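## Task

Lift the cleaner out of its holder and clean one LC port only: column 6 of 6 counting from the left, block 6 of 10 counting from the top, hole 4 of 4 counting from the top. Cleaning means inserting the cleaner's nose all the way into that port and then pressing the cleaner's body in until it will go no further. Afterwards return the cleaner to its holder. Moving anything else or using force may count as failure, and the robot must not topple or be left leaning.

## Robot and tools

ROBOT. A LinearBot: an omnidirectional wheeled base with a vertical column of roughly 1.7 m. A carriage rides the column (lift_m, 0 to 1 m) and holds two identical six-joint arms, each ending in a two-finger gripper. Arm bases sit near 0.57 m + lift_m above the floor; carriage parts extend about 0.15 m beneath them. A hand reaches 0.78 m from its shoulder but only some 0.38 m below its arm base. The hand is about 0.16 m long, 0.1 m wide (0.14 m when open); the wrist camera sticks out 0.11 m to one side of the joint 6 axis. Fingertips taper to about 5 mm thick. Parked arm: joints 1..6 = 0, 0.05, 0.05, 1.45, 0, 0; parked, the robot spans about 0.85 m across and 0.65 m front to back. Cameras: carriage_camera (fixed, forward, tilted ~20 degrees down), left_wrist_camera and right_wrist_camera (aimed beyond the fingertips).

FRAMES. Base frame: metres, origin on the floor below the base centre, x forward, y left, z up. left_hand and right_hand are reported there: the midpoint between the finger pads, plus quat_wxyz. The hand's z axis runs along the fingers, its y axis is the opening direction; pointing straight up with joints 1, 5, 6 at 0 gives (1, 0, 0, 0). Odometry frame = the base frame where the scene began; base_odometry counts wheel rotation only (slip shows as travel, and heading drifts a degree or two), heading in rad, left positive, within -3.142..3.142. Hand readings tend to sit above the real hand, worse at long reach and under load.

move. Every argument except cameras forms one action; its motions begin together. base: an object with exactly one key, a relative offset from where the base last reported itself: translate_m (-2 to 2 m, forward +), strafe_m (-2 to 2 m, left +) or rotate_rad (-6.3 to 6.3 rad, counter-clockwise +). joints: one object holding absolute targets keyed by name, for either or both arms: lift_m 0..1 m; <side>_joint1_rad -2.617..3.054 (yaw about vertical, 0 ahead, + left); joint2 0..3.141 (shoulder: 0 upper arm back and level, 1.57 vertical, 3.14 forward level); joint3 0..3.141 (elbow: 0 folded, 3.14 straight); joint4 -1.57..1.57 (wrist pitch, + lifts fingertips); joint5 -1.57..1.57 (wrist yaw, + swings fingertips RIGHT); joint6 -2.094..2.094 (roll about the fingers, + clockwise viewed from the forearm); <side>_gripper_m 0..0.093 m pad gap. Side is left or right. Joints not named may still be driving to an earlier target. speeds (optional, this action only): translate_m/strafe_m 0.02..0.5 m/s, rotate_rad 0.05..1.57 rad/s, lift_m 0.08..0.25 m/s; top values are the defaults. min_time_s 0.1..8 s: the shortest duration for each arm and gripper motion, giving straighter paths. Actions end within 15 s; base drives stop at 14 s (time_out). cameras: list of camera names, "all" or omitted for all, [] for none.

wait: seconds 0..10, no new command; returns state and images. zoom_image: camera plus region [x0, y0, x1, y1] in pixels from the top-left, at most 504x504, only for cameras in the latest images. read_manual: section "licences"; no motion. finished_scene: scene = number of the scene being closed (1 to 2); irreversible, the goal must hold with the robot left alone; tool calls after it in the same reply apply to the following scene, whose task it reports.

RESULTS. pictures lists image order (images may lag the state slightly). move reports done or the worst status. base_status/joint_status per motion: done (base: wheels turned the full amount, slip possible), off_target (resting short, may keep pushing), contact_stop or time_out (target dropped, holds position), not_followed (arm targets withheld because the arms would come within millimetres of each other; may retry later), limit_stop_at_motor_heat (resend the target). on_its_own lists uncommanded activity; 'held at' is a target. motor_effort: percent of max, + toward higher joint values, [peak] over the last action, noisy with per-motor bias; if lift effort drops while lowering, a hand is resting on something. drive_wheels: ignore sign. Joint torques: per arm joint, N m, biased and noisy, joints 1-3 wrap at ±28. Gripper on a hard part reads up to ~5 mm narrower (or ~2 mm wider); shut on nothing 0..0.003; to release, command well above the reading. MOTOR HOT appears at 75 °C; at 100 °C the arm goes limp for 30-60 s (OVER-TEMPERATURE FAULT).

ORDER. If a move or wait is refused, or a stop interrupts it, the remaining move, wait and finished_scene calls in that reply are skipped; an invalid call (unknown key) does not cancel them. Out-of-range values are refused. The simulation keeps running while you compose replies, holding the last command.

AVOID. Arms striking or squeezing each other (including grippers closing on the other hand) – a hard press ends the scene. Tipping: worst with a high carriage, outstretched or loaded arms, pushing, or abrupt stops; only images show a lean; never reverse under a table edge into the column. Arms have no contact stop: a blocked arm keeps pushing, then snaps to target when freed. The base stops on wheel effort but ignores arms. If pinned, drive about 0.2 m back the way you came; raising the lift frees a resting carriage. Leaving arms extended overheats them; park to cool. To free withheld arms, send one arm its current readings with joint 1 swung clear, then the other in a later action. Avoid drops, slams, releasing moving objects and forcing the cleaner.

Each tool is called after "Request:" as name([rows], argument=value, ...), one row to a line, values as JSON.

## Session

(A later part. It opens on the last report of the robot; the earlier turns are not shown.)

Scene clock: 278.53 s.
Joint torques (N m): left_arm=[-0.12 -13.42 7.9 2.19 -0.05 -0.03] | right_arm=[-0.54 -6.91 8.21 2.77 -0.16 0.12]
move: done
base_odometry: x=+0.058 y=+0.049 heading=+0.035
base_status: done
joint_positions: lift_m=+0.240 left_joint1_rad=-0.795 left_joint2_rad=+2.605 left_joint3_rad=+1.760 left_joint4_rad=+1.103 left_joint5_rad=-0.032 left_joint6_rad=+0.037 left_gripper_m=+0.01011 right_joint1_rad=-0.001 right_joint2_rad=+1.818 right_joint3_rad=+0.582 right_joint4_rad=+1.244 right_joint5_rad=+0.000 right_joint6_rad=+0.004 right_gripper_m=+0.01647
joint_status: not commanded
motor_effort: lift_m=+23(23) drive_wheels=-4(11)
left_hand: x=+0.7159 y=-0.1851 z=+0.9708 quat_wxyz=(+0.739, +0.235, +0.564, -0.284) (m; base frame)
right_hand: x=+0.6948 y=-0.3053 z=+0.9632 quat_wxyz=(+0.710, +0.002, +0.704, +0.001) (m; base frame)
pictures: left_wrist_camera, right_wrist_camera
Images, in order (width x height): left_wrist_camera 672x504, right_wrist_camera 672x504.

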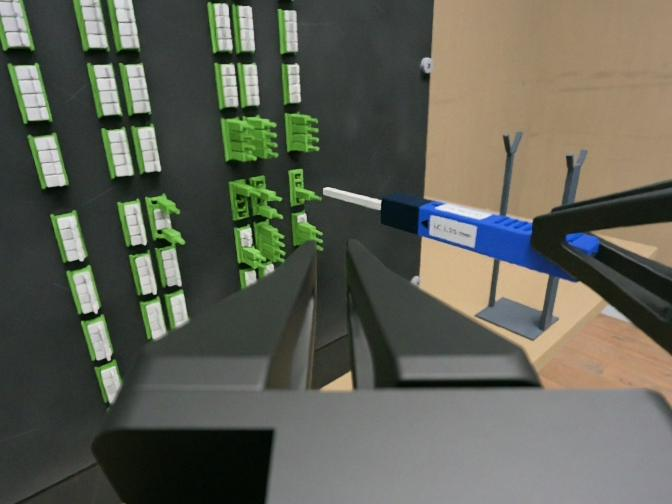

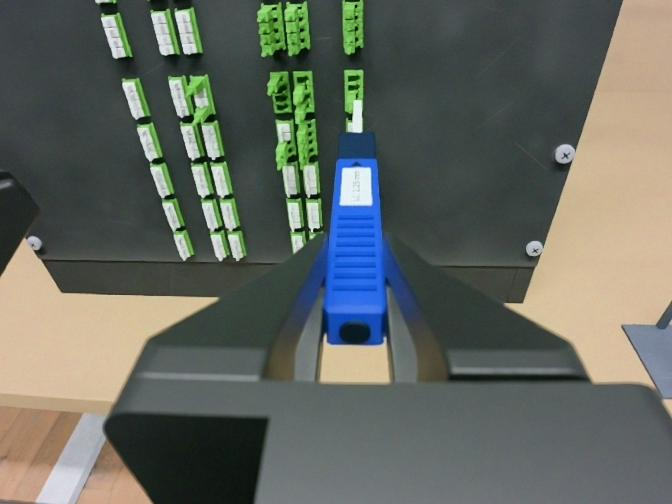

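Request:
move(joints={"lift_m": 0.229}, speeds={"lift_m": 0.08}, cameras=["left_wrist_camera","right_wrist_camera"])

Request:
zoom_image(camera="right_wrist_camera", region=[310, 30, 400, 120])

Request:
zoom_image(camera="left_wrist_camera", region=[270, 110, 390, 230])

Scene clock: 310.83 s.
Joint torques (N m): left_arm=[-0.08 -13.59 7.94 2.2 -0.05 -0.03] | right_arm=[-0.58 -6.97 8.21 2.81 -0.16 0.11]
move: done
base_odometry: x=+0.058 y=+0.049 heading=+0.035
base_status: not commanded
joint_positions: lift_m=+0.229 left_joint1_rad=-0.795 left_joint2_rad=+2.607 left_joint3_rad=+1.760 left_joint4_rad=+1.102 left_joint5_rad=-0.032 left_joint6_rad=+0.037 left_gripper_m=+0.01011 right_joint1_rad=-0.001 right_joint2_rad=+1.818 right_joint3_rad=+0.582 right_joint4_rad=+1.242 right_joint5_rad=+0.000 right_joint6_rad=+0.004 right_gripper_m=+0.01647
joint_status: all done
motor_effort: lift_m=+21(23) drive_wheels=-2(5)
left_hand: x=+0.7160 y=-0.1852 z=+0.9586 quat_wxyz=(+0.739, +0.235, +0.564, -0.283) (m; base frame)
right_hand: x=+0.6948 y=-0.3053 z=+0.9516 quat_wxyz=(+0.709, +0.002, +0.705, +0.001) (m; base frame)
pictures: left_wrist_camera, right_wrist_camera
Images, in order (width x height): left_wrist_camera 672x504, right_wrist_camera 672x504.

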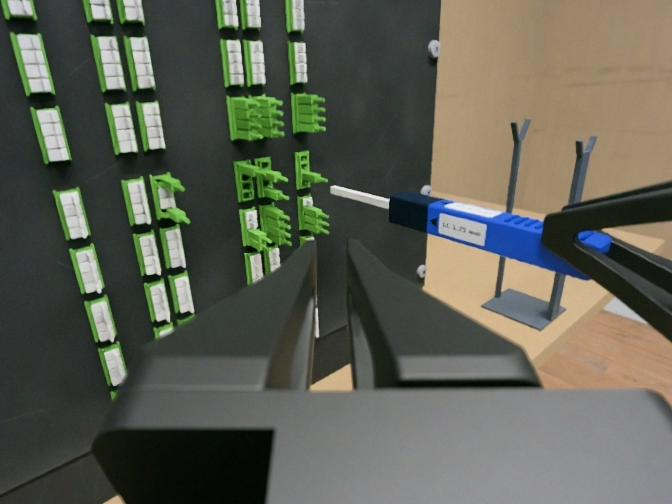

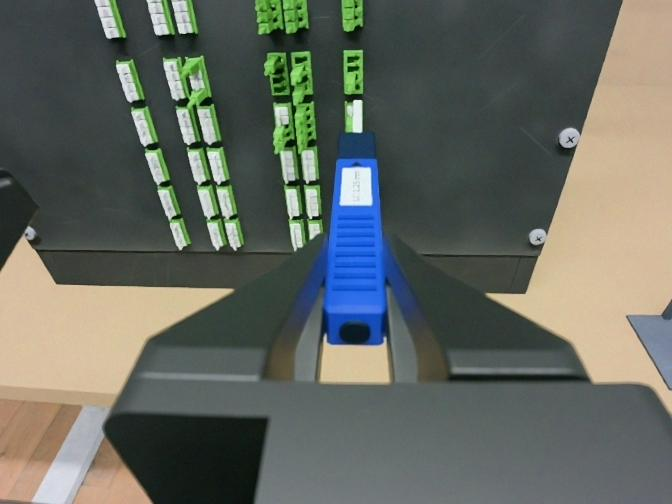

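Scaled by 5.600 from the camera's 672x504 image, which has a finer 960x720 frame.

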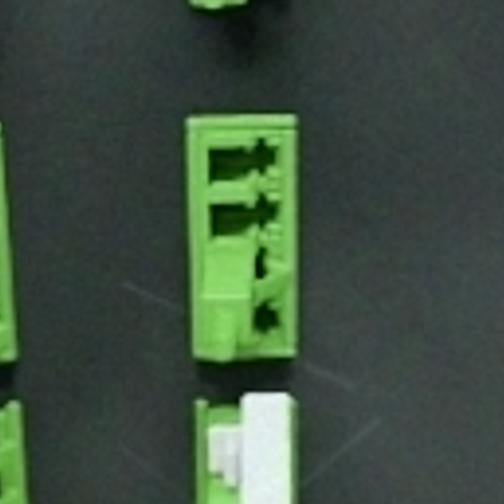

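Scaled by 4.200 from the camera's 672x504 image, which has a finer 960x720 frame.

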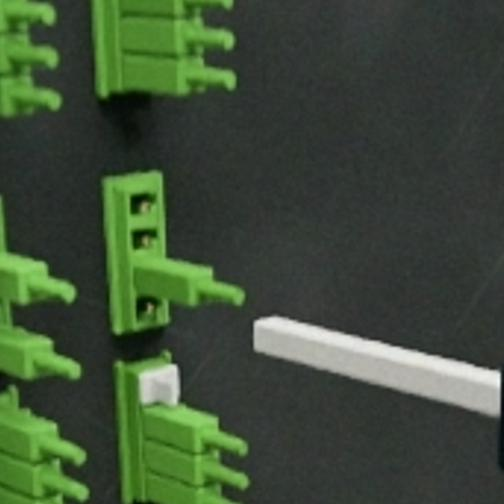

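Request:
zoom_image(camera="left_wrist_camera", region=[290, 140, 350, 200])

Request:
zoom_image(camera="left_wrist_camera", region=[325, 165, 405, 245])

Scaled by 8.400 from the camera's 672x504 image, which has a finer 960x720 frame.

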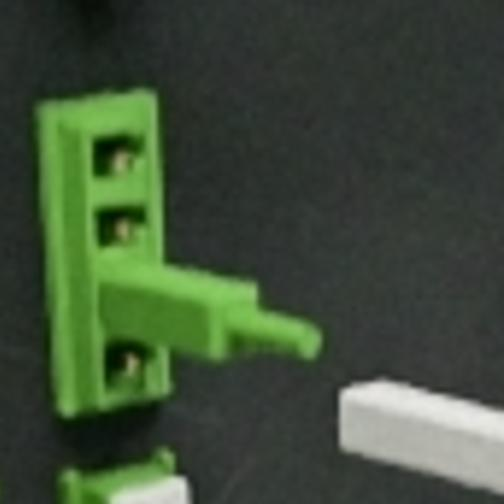

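Scaled by 6.300 from the camera's 672x504 image, which has a finer 960x720 frame.

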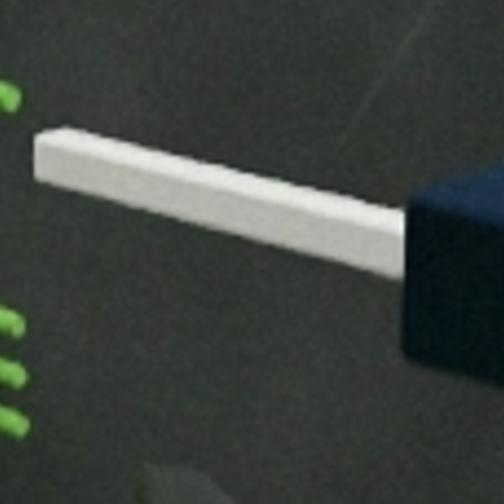

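Request:
move(joints={"lift_m": 0.228}, base={"translate_m": 0.004}, speeds={"lift_m": 0.08, "translate_m": 0.02}, cameras=["left_wrist_camera","right_wrist_camera"])

Request:
zoom_image(camera="left_wrist_camera", region=[290, 140, 350, 200])

Request:
zoom_image(camera="right_wrist_camera", region=[320, 45, 390, 115])

Request:
zoom_image(camera="right_wrist_camera", region=[500, 90, 630, 220])

Scene clock: 345.10 s.
Joint torques (N m): left_arm=[-0.1 -13.56 7.87 2.2 -0.06 -0.02] | right_arm=[-0.54 -6.9 8.24 2.79 -0.16 0.11]
move: done
base_odometry: x=+0.062 y=+0.050 heading=+0.035
base_status: done
joint_positions: lift_m=+0.228 left_joint1_rad=-0.795 left_joint2_rad=+2.607 left_joint3_rad=+1.760 left_joint4_rad=+1.103 left_joint5_rad=-0.032 left_joint6_rad=+0.037 left_gripper_m=+0.01011 right_joint1_rad=-0.001 right_joint2_rad=+1.818 right_joint3_rad=+0.582 right_joint4_rad=+1.243 right_joint5_rad=+0.000 right_joint6_rad=+0.004 right_gripper_m=+0.01647
joint_status: all done
motor_effort: lift_m=+21(21) drive_wheels=-2(12)
left_hand: x=+0.7159 y=-0.1851 z=+0.9580 quat_wxyz=(+0.739, +0.235, +0.564, -0.284) (m; base frame)
right_hand: x=+0.6948 y=-0.3052 z=+0.9510 quat_wxyz=(+0.710, +0.002, +0.705, +0.001) (m; base frame)
pictures: left_wrist_camera, right_wrist_camera
Images, in order (width x height): left_wrist_camera 672x504, right_wrist_camera 672x504.

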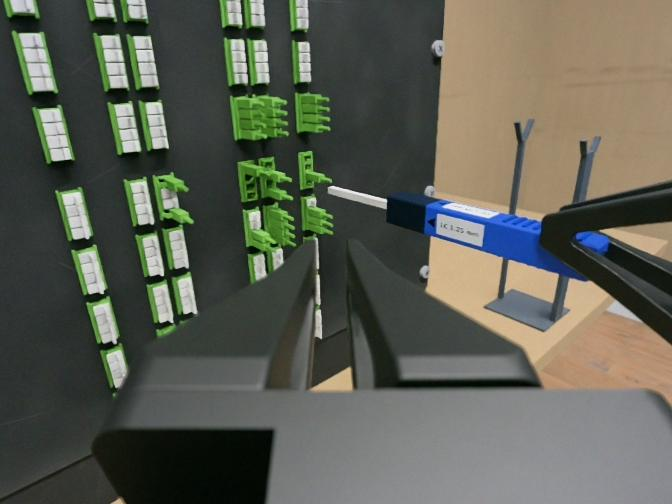

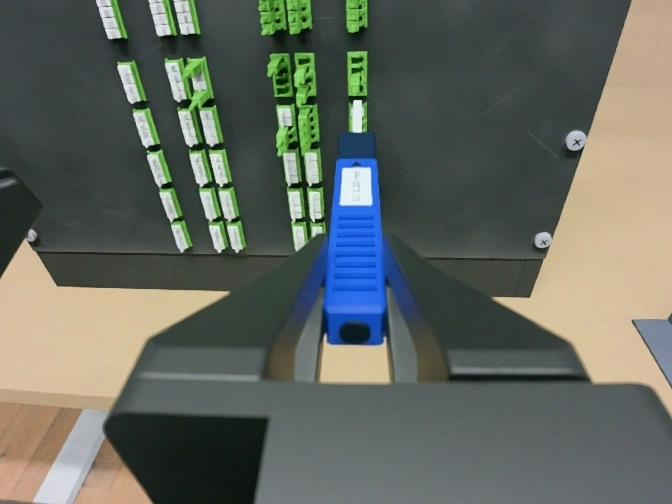

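Scaled by 8.400 from the camera's 672x504 image, which has a finer 960x720 frame.

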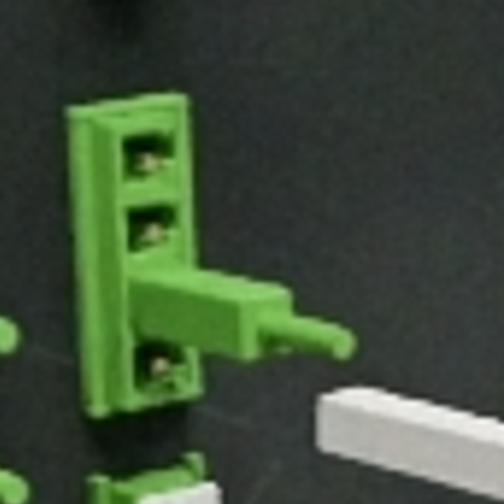

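Scaled by 7.200 from the camera's 672x504 image, which has a finer 960x720 frame.

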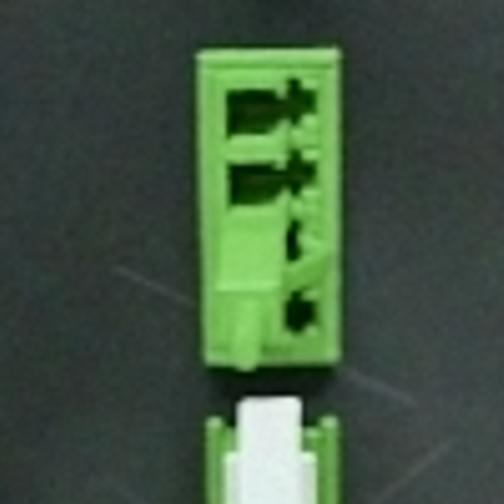

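Scaled by 3.877 from the camera's 672x504 image, which has a finer 960x720 frame.

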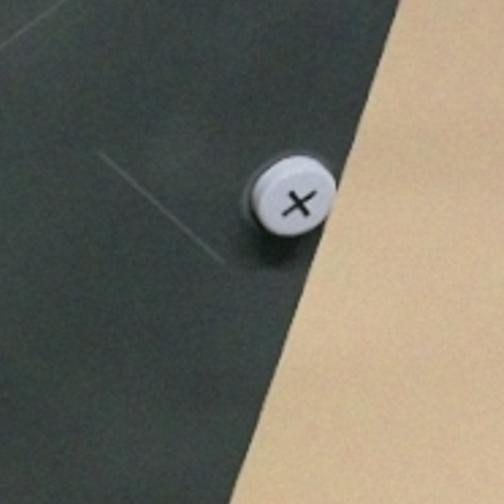

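Request:
move(base={"translate_m": 0.006}, speeds={"translate_m": 0.02}, cameras=["left_wrist_camera","right_wrist_camera"])

Request:
zoom_image(camera="left_wrist_camera", region=[290, 140, 350, 200])

Request:
zoom_image(camera="right_wrist_camera", region=[320, 45, 390, 115])

Scene clock: 355.80 s.
Joint torques (N m): left_arm=[0.05 -13.52 7.9 2.23 -0.07 -0.02] | right_arm=[-0.53 -6.95 8.2 2.77 -0.16 0.11]
move: done
base_odometry: x=+0.068 y=+0.050 heading=+0.036
base_status: done
joint_positions: lift_m=+0.228 left_joint1_rad=-0.795 left_joint2_rad=+2.607 left_joint3_rad=+1.760 left_joint4_rad=+1.103 left_joint5_rad=-0.033 left_joint6_rad=+0.037 left_gripper_m=+0.01011 right_joint1_rad=-0.001 right_joint2_rad=+1.818 right_joint3_rad=+0.582 right_joint4_rad=+1.244 right_joint5_rad=+0.000 right_joint6_rad=+0.004 right_gripper_m=+0.01647
joint_status: not commanded
motor_effort: lift_m=+19(22) drive_wheels=-3(12)
left_hand: x=+0.7160 y=-0.1851 z=+0.9580 quat_wxyz=(+0.739, +0.235, +0.564, -0.284) (m; base frame)
right_hand: x=+0.6948 y=-0.3052 z=+0.9512 quat_wxyz=(+0.710, +0.002, +0.704, +0.001) (m; base frame)
pictures: left_wrist_camera, right_wrist_camera
Images, in order (width x height): left_wrist_camera 672x504, right_wrist_camera 672x504.

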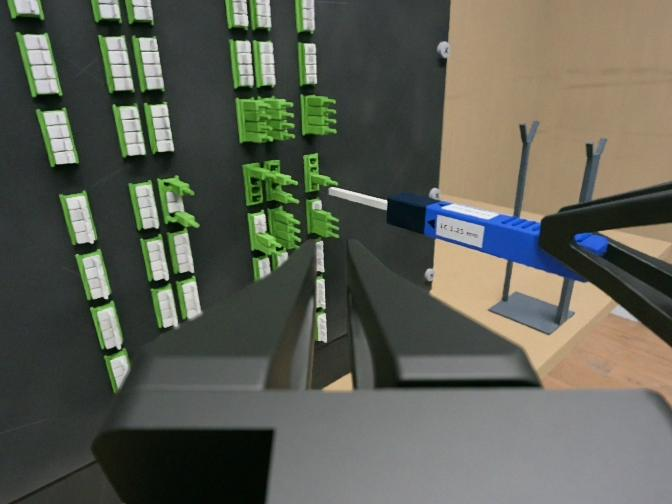

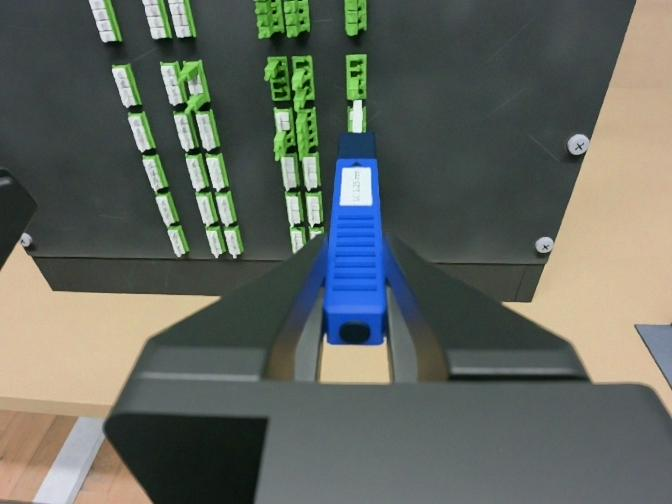

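Scaled by 8.400 from the camera's 672x504 image, which has a finer 960x720 frame.

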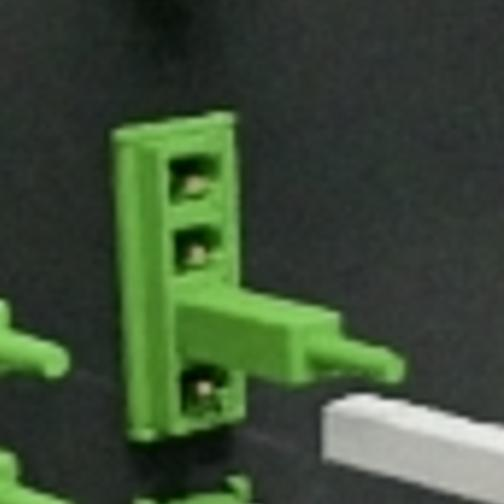

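Scaled by 7.200 from the camera's 672x504 image, which has a finer 960x720 frame.

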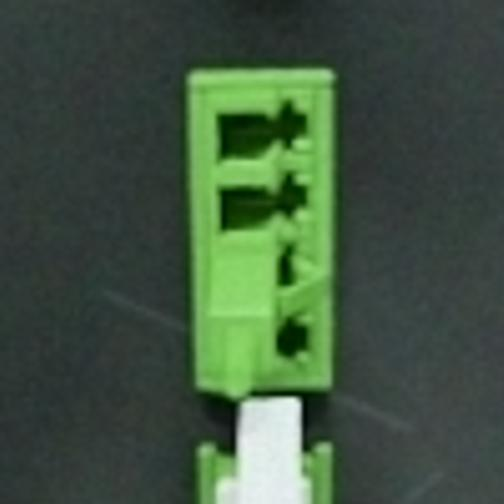

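Request:
wait(seconds=0.5, cameras=["left_wrist_camera","right_wrist_camera"])

Request:
zoom_image(camera="right_wrist_camera", region=[330, 50, 380, 100])

Request:
zoom_image(camera="left_wrist_camera", region=[290, 150, 350, 210])

Scene clock: 359.10 s.
Joint torques (N m): left_arm=[-0.12 -13.56 7.87 2.22 -0.05 -0.04] | right_arm=[-0.57 -6.93 8.18 2.77 -0.16 0.11]
base_odometry: x=+0.068 y=+0.050 heading=+0.036
base_status: done
joint_positions: lift_m=+0.228 left_joint1_rad=-0.795 left_joint2_rad=+2.607 left_joint3_rad=+1.760 left_joint4_rad=+1.103 left_joint5_rad=-0.033 left_joint6_rad=+0.037 left_gripper_m=+0.01011 right_joint1_rad=-0.001 right_joint2_rad=+1.818 right_joint3_rad=+0.582 right_joint4_rad=+1.244 right_joint5_rad=+0.000 right_joint6_rad=+0.004 right_gripper_m=+0.01647
joint_status: not commanded
motor_effort: lift_m=+20(22) drive_wheels=-3(12)
left_hand: x=+0.7160 y=-0.1851 z=+0.9579 quat_wxyz=(+0.739, +0.235, +0.564, -0.283) (m; base frame)
right_hand: x=+0.6948 y=-0.3052 z=+0.9512 quat_wxyz=(+0.710, +0.002, +0.704, +0.001) (m; base frame)
wait: 0.50 s; at rest from the start
pictures: left_wrist_camera, right_wrist_camera
Images, in order (width x height): left_wrist_camera 672x504, right_wrist_camera 672x504.

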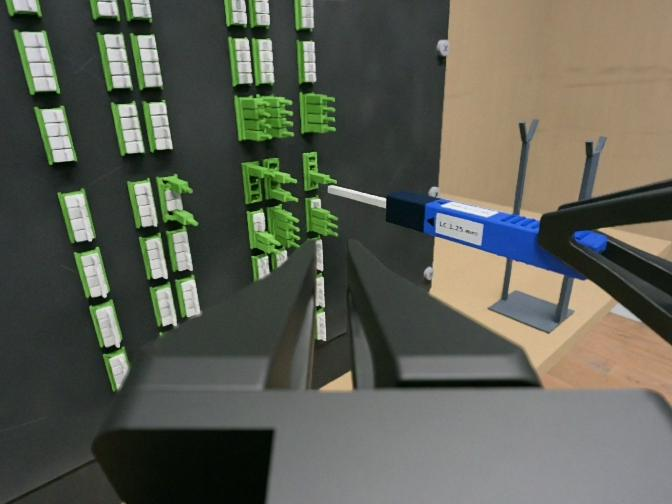

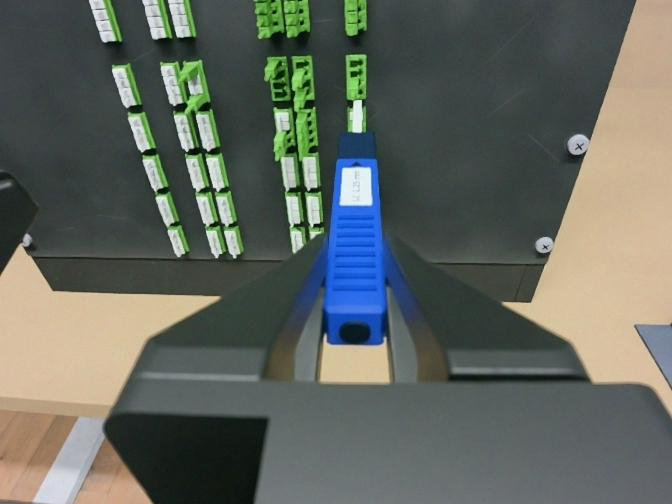

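Scaled by 10.080 from the camera's 672x504 image, which has a finer 960x720 frame.

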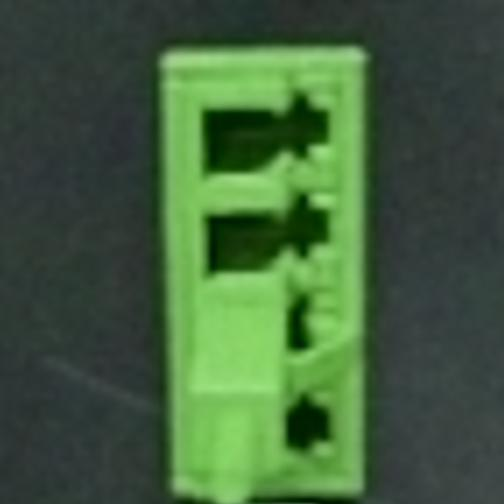

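Scaled by 8.400 from the camera's 672x504 image, which has a finer 960x720 frame.

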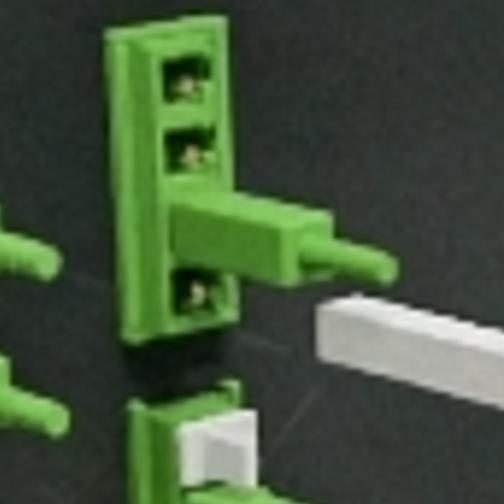

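Request:
move(base={"translate_m": 0.01}, speeds={"translate_m": 0.02}, cameras=[])

Request:
wait(seconds=0.3, cameras=["left_wrist_camera","right_wrist_camera"])

Request:
zoom_image(camera="right_wrist_camera", region=[330, 60, 380, 110])

Request:
zoom_image(camera="left_wrist_camera", region=[290, 150, 350, 210])

Scene clock: 372.97 s.
Joint torques (N m): left_arm=[0.1 -13.49 7.97 2.2 -0.06 -0.03] | right_arm=[-0.51 -6.93 8.23 2.77 -0.16 0.11]
move: done
base_odometry: x=+0.078 y=+0.051 heading=+0.037
base_status: done
joint_positions: lift_m=+0.228 left_joint1_rad=-0.795 left_joint2_rad=+2.607 left_joint3_rad=+1.760 left_joint4_rad=+1.102 left_joint5_rad=-0.033 left_joint6_rad=+0.037 left_gripper_m=+0.01011 right_joint1_rad=-0.001 right_joint2_rad=+1.818 right_joint3_rad=+0.582 right_joint4_rad=+1.244 right_joint5_rad=+0.000 right_joint6_rad=+0.004 right_gripper_m=+0.01647
joint_status: not commanded
motor_effort: lift_m=+20(22) drive_wheels=+6(12)
left_hand: x=+0.7160 y=-0.1851 z=+0.9578 quat_wxyz=(+0.739, +0.235, +0.564, -0.283) (m; base frame)
right_hand: x=+0.6948 y=-0.3052 z=+0.9513 quat_wxyz=(+0.710, +0.001, +0.704, +0.001) (m; base frame)
pictures: none
No camera images: "cameras" was empty.

Scene clock: 373.27 s.
Joint torques (N m): left_arm=[-0.06 -13.5 7.91 2.21 -0.06 -0.04] | right_arm=[-0.58 -6.93 8.2 2.79 -0.16 0.11]
base_odometry: x=+0.077 y=+0.051 heading=+0.037
base_status: done
joint_positions: lift_m=+0.228 left_joint1_rad=-0.795 left_joint2_rad=+2.607 left_joint3_rad=+1.760 left_joint4_rad=+1.103 left_joint5_rad=-0.033 left_joint6_rad=+0.037 left_gripper_m=+0.01011 right_joint1_rad=-0.001 right_joint2_rad=+1.818 right_joint3_rad=+0.582 right_joint4_rad=+1.244 right_joint5_rad=+0.000 right_joint6_rad=+0.004 right_gripper_m=+0.01647
joint_status: not commanded
motor_effort: lift_m=+18(22) drive_wheels=+6(12)
left_hand: x=+0.7160 y=-0.1851 z=+0.9579 quat_wxyz=(+0.739, +0.235, +0.564, -0.283) (m; base frame)
right_hand: x=+0.6948 y=-0.3052 z=+0.9513 quat_wxyz=(+0.710, +0.001, +0.704, +0.001) (m; base frame)
wait: 0.30 s; at rest by 0.27 s
pictures: left_wrist_camera, right_wrist_camera
Images, in order (width x height): left_wrist_camera 672x504, right_wrist_camera 672x504.

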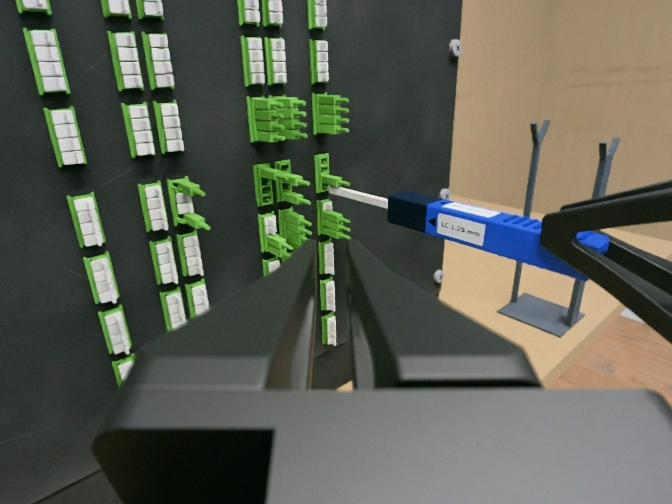

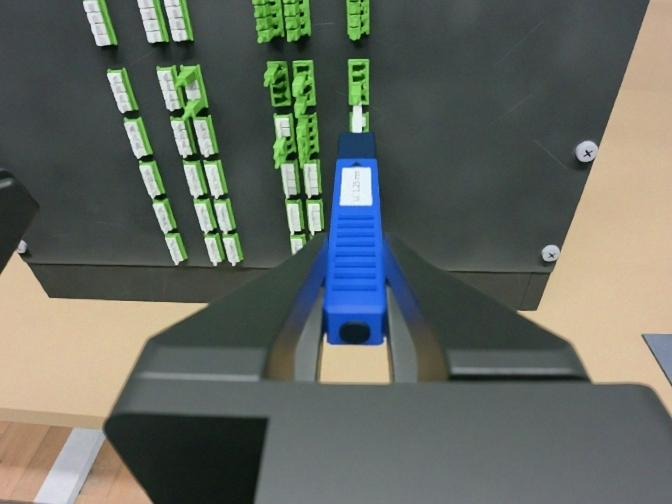

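Scaled by 10.080 from the camera's 672x504 image, which has a finer 960x720 frame.

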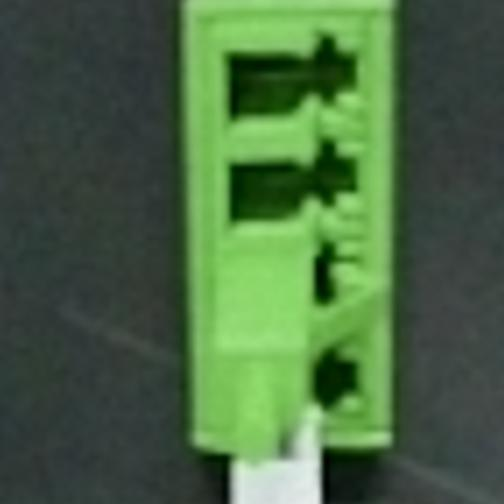

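Scaled by 8.400 from the camera's 672x504 image, which has a finer 960x720 frame.

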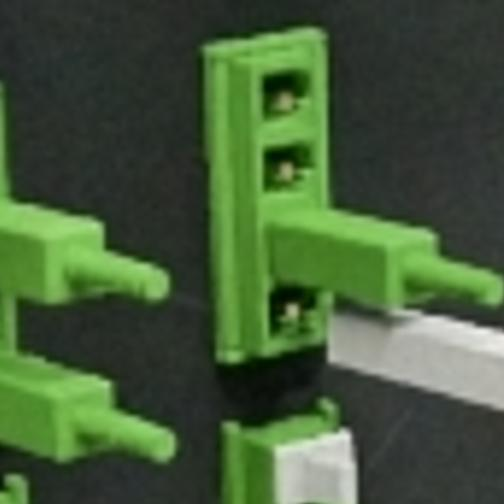

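Request:
zoom_image(camera="left_wrist_camera", region=[310, 170, 350, 210])

Request:
zoom_image(camera="left_wrist_camera", region=[300, 140, 400, 240])

Scaled by 12.600 from the camera's 672x504 image, which has a finer 960x720 frame.

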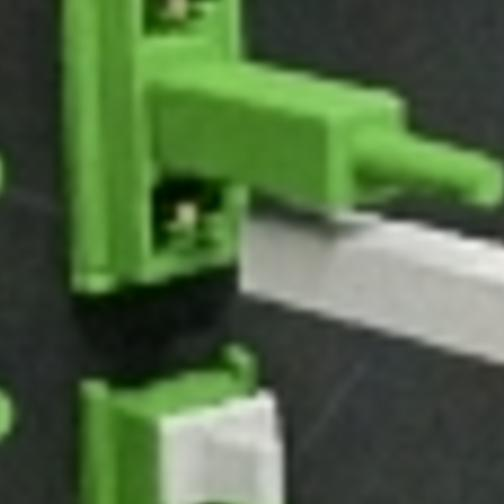

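Scaled by 5.040 from the camera's 672x504 image, which has a finer 960x720 frame.

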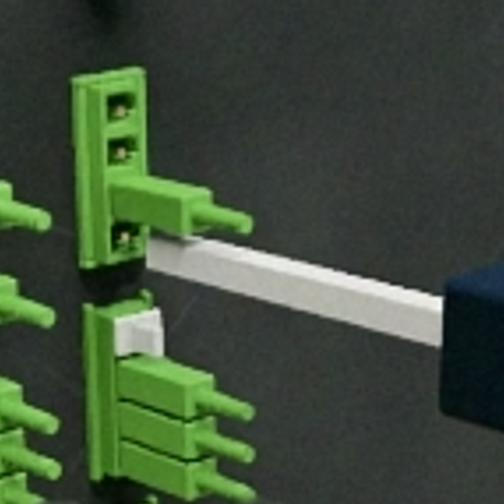

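Request:
move(base={"translate_m": 0.003}, joints={"lift_m": 0.2285}, speeds={"translate_m": 0.02, "lift_m": 0.08}, cameras=[])

Request:
wait(seconds=0.3, cameras=["left_wrist_camera","right_wrist_camera"])

Request:
zoom_image(camera="right_wrist_camera", region=[330, 60, 380, 110])

Request:
zoom_image(camera="left_wrist_camera", region=[310, 160, 350, 200])

Scene clock: 460.90 s.
Joint torques (N m): left_arm=[-0.06 -13.63 7.88 2.23 -0.05 -0.04] | right_arm=[-0.57 -6.89 8.23 2.8 -0.16 0.11]
move: done
base_odometry: x=+0.080 y=+0.051 heading=+0.037
base_status: done
joint_positions: lift_m=+0.228 left_joint1_rad=-0.795 left_joint2_rad=+2.607 left_joint3_rad=+1.760 left_joint4_rad=+1.102 left_joint5_rad=-0.033 left_joint6_rad=+0.037 left_gripper_m=+0.01011 right_joint1_rad=-0.001 right_joint2_rad=+1.818 right_joint3_rad=+0.582 right_joint4_rad=+1.244 right_joint5_rad=+0.000 right_joint6_rad=+0.004 right_gripper_m=+0.01647
joint_status: all done
motor_effort: lift_m=+23(25) drive_wheels=-3(12)
left_hand: x=+0.7160 y=-0.1851 z=+0.9578 quat_wxyz=(+0.739, +0.235, +0.564, -0.283) (m; base frame)
right_hand: x=+0.6948 y=-0.3052 z=+0.9513 quat_wxyz=(+0.710, +0.001, +0.704, +0.001) (m; base frame)
pictures: none
No camera images: "cameras" was empty.

Scene clock: 461.20 s.
Joint torques (N m): left_arm=[-0.12 -13.72 7.94 2.21 -0.06 -0.04] | right_arm=[-0.57 -6.94 8.18 2.77 -0.16 0.11]
base_odometry: x=+0.080 y=+0.051 heading=+0.037
base_status: done
joint_positions: lift_m=+0.228 left_joint1_rad=-0.795 left_joint2_rad=+2.607 left_joint3_rad=+1.760 left_joint4_rad=+1.103 left_joint5_rad=-0.033 left_joint6_rad=+0.037 left_gripper_m=+0.01011 right_joint1_rad=-0.001 right_joint2_rad=+1.818 right_joint3_rad=+0.582 right_joint4_rad=+1.244 right_joint5_rad=+0.000 right_joint6_rad=+0.004 right_gripper_m=+0.01647
joint_status: all done
motor_effort: lift_m=+26(25) drive_wheels=-2(12)
left_hand: x=+0.7160 y=-0.1851 z=+0.9579 quat_wxyz=(+0.739, +0.235, +0.564, -0.283) (m; base frame)
right_hand: x=+0.6948 y=-0.3052 z=+0.9513 quat_wxyz=(+0.710, +0.001, +0.704, +0.001) (m; base frame)
wait: 0.30 s; at rest by 0.27 s
pictures: left_wrist_camera, right_wrist_camera
Images, in order (width x height): left_wrist_camera 672x504, right_wrist_camera 672x504.

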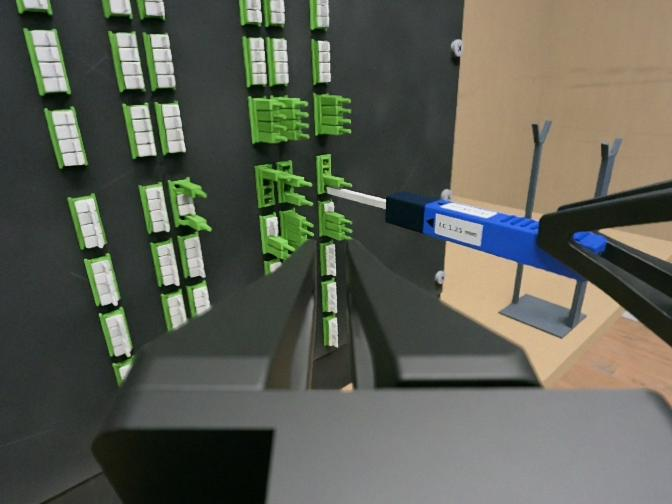

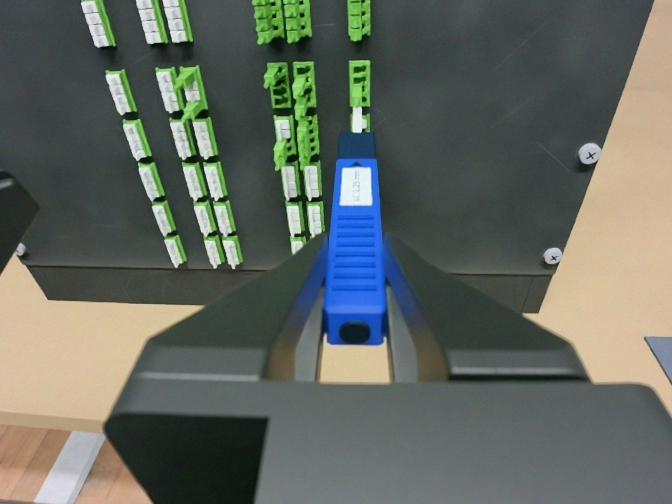

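Scaled by 10.080 from the camera's 672x504 image, which has a finer 960x720 frame.

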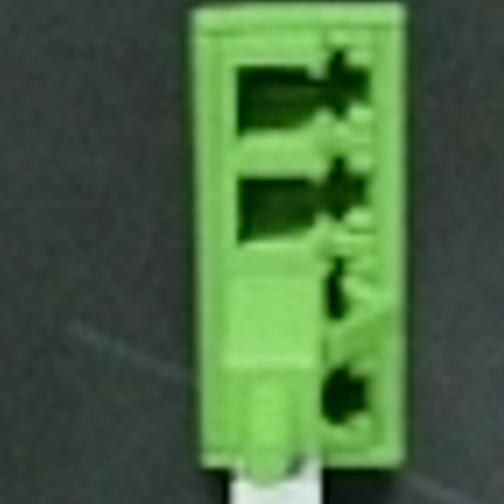

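Scaled by 12.600 from the camera's 672x504 image, which has a finer 960x720 frame.

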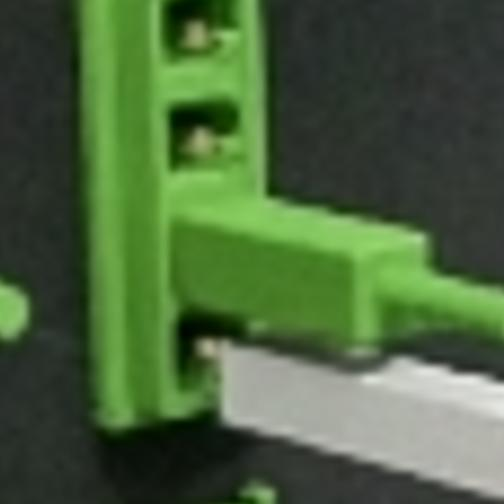

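Request:
move(joints={"lift_m": 0.2292}, speeds={"lift_m": 0.08}, cameras=[])

Request:
wait(seconds=0.3, cameras=["left_wrist_camera","right_wrist_camera"])

Request:
zoom_image(camera="left_wrist_camera", region=[310, 160, 350, 200])

Scene clock: 471.60 s.
Joint torques (N m): left_arm=[-0.12 -13.57 7.9 2.21 -0.04 -0.03] | right_arm=[-0.54 -6.9 8.13 2.78 -0.15 0.12]
move: done
base_odometry: x=+0.080 y=+0.051 heading=+0.037
base_status: not commanded
joint_positions: lift_m=+0.229 left_joint1_rad=-0.795 left_joint2_rad=+2.607 left_joint3_rad=+1.760 left_joint4_rad=+1.102 left_joint5_rad=-0.033 left_joint6_rad=+0.037 left_gripper_m=+0.01011 right_joint1_rad=-0.001 right_joint2_rad=+1.818 right_joint3_rad=+0.582 right_joint4_rad=+1.245 right_joint5_rad=+0.000 right_joint6_rad=+0.004 right_gripper_m=+0.01647
joint_status: all done
motor_effort: lift_m=+26(27) drive_wheels=-3(6)
left_hand: x=+0.7160 y=-0.1851 z=+0.9583 quat_wxyz=(+0.739, +0.235, +0.564, -0.283) (m; base frame)
right_hand: x=+0.6948 y=-0.3052 z=+0.9518 quat_wxyz=(+0.710, +0.001, +0.704, +0.001) (m; base frame)
pictures: none
No camera images: "cameras" was empty.

Scene clock: 471.90 s.
Joint torques (N m): left_arm=[-0.09 -13.5 7.88 2.21 -0.06 -0.03] | right_arm=[-0.58 -6.93 8.2 2.77 -0.15 0.11]
base_odometry: x=+0.080 y=+0.051 heading=+0.037
base_status: not commanded
joint_positions: lift_m=+0.229 left_joint1_rad=-0.795 left_joint2_rad=+2.607 left_joint3_rad=+1.760 left_joint4_rad=+1.102 left_joint5_rad=-0.033 left_joint6_rad=+0.037 left_gripper_m=+0.01011 right_joint1_rad=-0.001 right_joint2_rad=+1.818 right_joint3_rad=+0.582 right_joint4_rad=+1.245 right_joint5_rad=+0.000 right_joint6_rad=+0.004 right_gripper_m=+0.01647
joint_status: all done
motor_effort: lift_m=+24(27) drive_wheels=-2(6)
left_hand: x=+0.7160 y=-0.1851 z=+0.9583 quat_wxyz=(+0.739, +0.235, +0.564, -0.283) (m; base frame)
right_hand: x=+0.6948 y=-0.3052 z=+0.9518 quat_wxyz=(+0.710, +0.001, +0.704, +0.001) (m; base frame)
wait: 0.30 s; at rest by 0.27 s
pictures: left_wrist_camera, right_wrist_camera
Images, in order (width x height): left_wrist_camera 672x504, right_wrist_camera 672x504.

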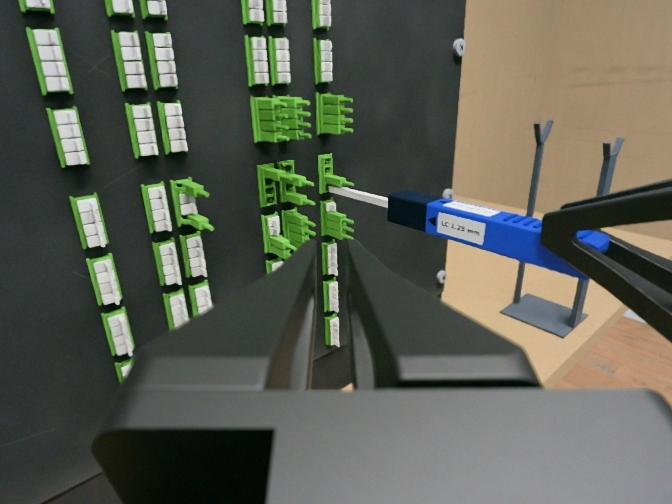

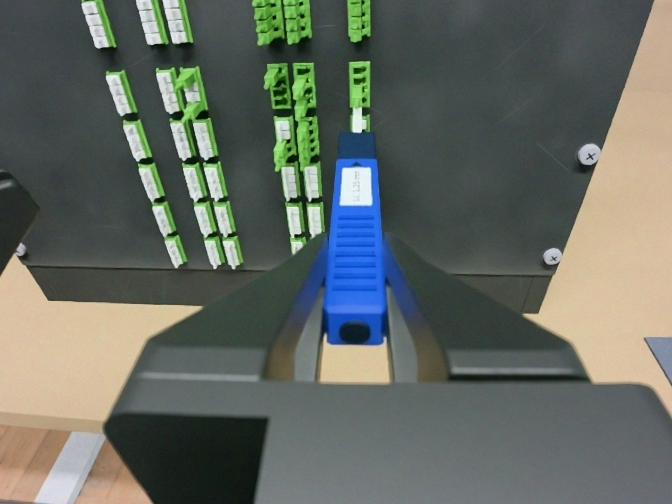

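Scaled by 12.600 from the camera's 672x504 image, which has a finer 960x720 frame.

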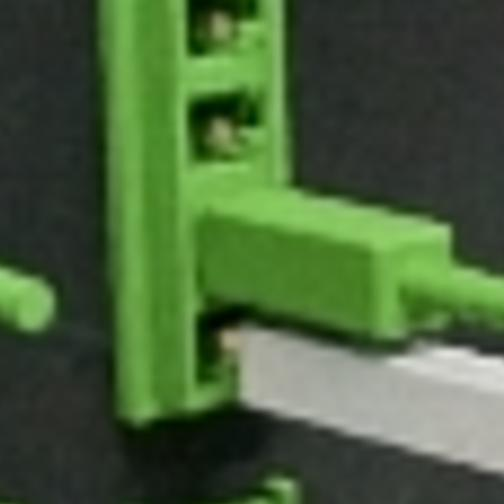

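Request:
zoom_image(camera="right_wrist_camera", region=[345, 85, 375, 115])

Request:
zoom_image(camera="right_wrist_camera", region=[335, 58, 385, 108])

Scaled by 16.800 from the camera's 672x504 image, which has a finer 960x720 frame.

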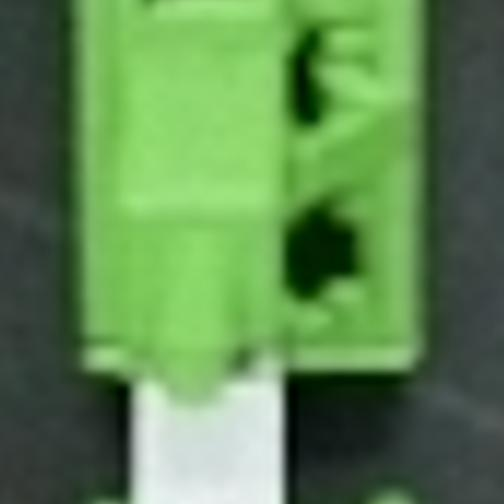

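Scaled by 10.080 from the camera's 672x504 image, which has a finer 960x720 frame.

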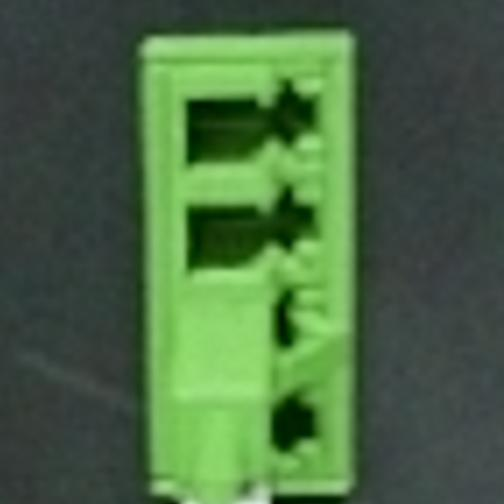

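Request:
move(base={"translate_m": 0.003}, speeds={"translate_m": 0.02}, cameras=[])

Request:
wait(seconds=0.3, cameras=["left_wrist_camera","right_wrist_camera"])

Request:
zoom_image(camera="left_wrist_camera", region=[310, 160, 350, 200])

Request:
zoom_image(camera="right_wrist_camera", region=[345, 85, 375, 115])

Request:
zoom_image(camera="right_wrist_camera", region=[335, 58, 385, 108])

Scene clock: 483.20 s.
Joint torques (N m): left_arm=[-0.01 -13.59 7.94 2.22 -0.05 -0.03] | right_arm=[-0.55 -6.86 8.23 2.76 -0.16 0.11]
move: done
base_odometry: x=+0.083 y=+0.051 heading=+0.038
base_status: done
joint_positions: lift_m=+0.229 left_joint1_rad=-0.795 left_joint2_rad=+2.607 left_joint3_rad=+1.760 left_joint4_rad=+1.103 left_joint5_rad=-0.033 left_joint6_rad=+0.037 left_gripper_m=+0.01011 right_joint1_rad=-0.001 right_joint2_rad=+1.818 right_joint3_rad=+0.582 right_joint4_rad=+1.245 right_joint5_rad=+0.000 right_joint6_rad=+0.004 right_gripper_m=+0.01647
joint_status: not commanded
motor_effort: lift_m=+25(27) drive_wheels=-2(11)
left_hand: x=+0.7160 y=-0.1851 z=+0.9584 quat_wxyz=(+0.739, +0.235, +0.564, -0.283) (m; base frame)
right_hand: x=+0.6948 y=-0.3052 z=+0.9520 quat_wxyz=(+0.710, +0.001, +0.704, +0.001) (m; base frame)
pictures: none
No camera images: "cameras" was empty.

Scene clock: 483.50 s.
Joint torques (N m): left_arm=[-0.12 -13.56 7.76 2.22 -0.04 -0.03] | right_arm=[-0.57 -6.9 8.17 2.75 -0.15 0.11]
base_odometry: x=+0.083 y=+0.051 heading=+0.038
base_status: done
joint_positions: lift_m=+0.229 left_joint1_rad=-0.795 left_joint2_rad=+2.607 left_joint3_rad=+1.760 left_joint4_rad=+1.103 left_joint5_rad=-0.033 left_joint6_rad=+0.037 left_gripper_m=+0.01011 right_joint1_rad=-0.001 right_joint2_rad=+1.818 right_joint3_rad=+0.582 right_joint4_rad=+1.245 right_joint5_rad=+0.000 right_joint6_rad=+0.004 right_gripper_m=+0.01647
joint_status: not commanded
motor_effort: lift_m=+27(27) drive_wheels=+4(11)
left_hand: x=+0.7160 y=-0.1851 z=+0.9584 quat_wxyz=(+0.739, +0.235, +0.564, -0.283) (m; base frame)
right_hand: x=+0.6948 y=-0.3052 z=+0.9520 quat_wxyz=(+0.710, +0.001, +0.704, +0.001) (m; base frame)
wait: 0.30 s; at rest by 0.27 s
pictures: left_wrist_camera, right_wrist_camera
Images, in order (width x height): left_wrist_camera 672x504, right_wrist_camera 672x504.

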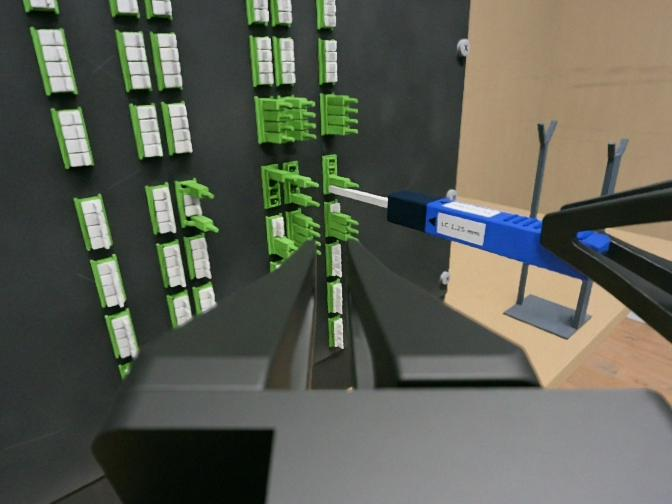

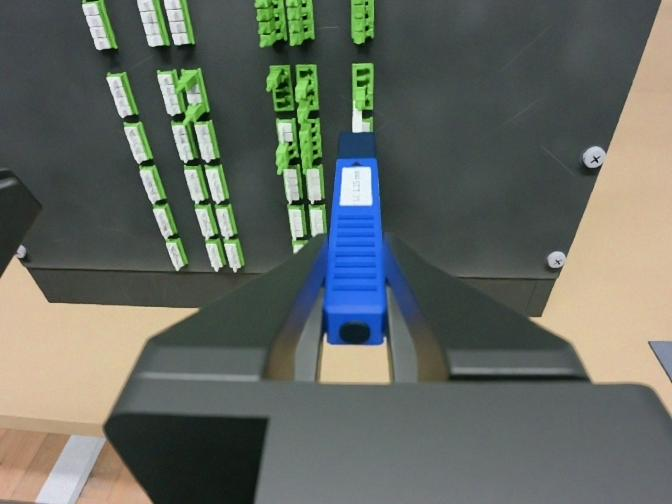

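Scaled by 12.600 from the camera's 672x504 image, which has a finer 960x720 frame.

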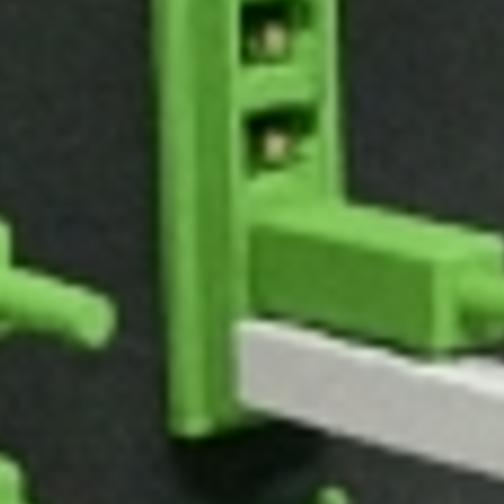

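Scaled by 16.800 from the camera's 672x504 image, which has a finer 960x720 frame.

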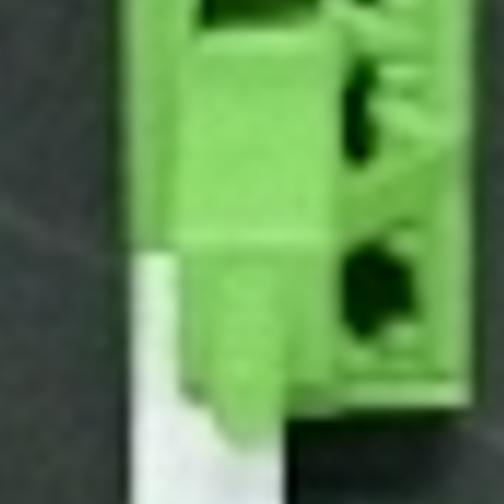

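Scaled by 10.080 from the camera's 672x504 image, which has a finer 960x720 frame.

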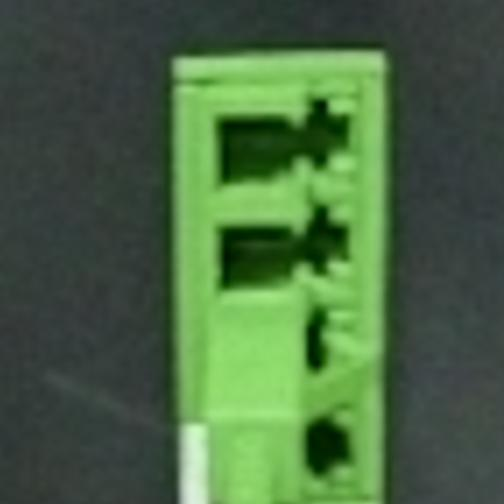

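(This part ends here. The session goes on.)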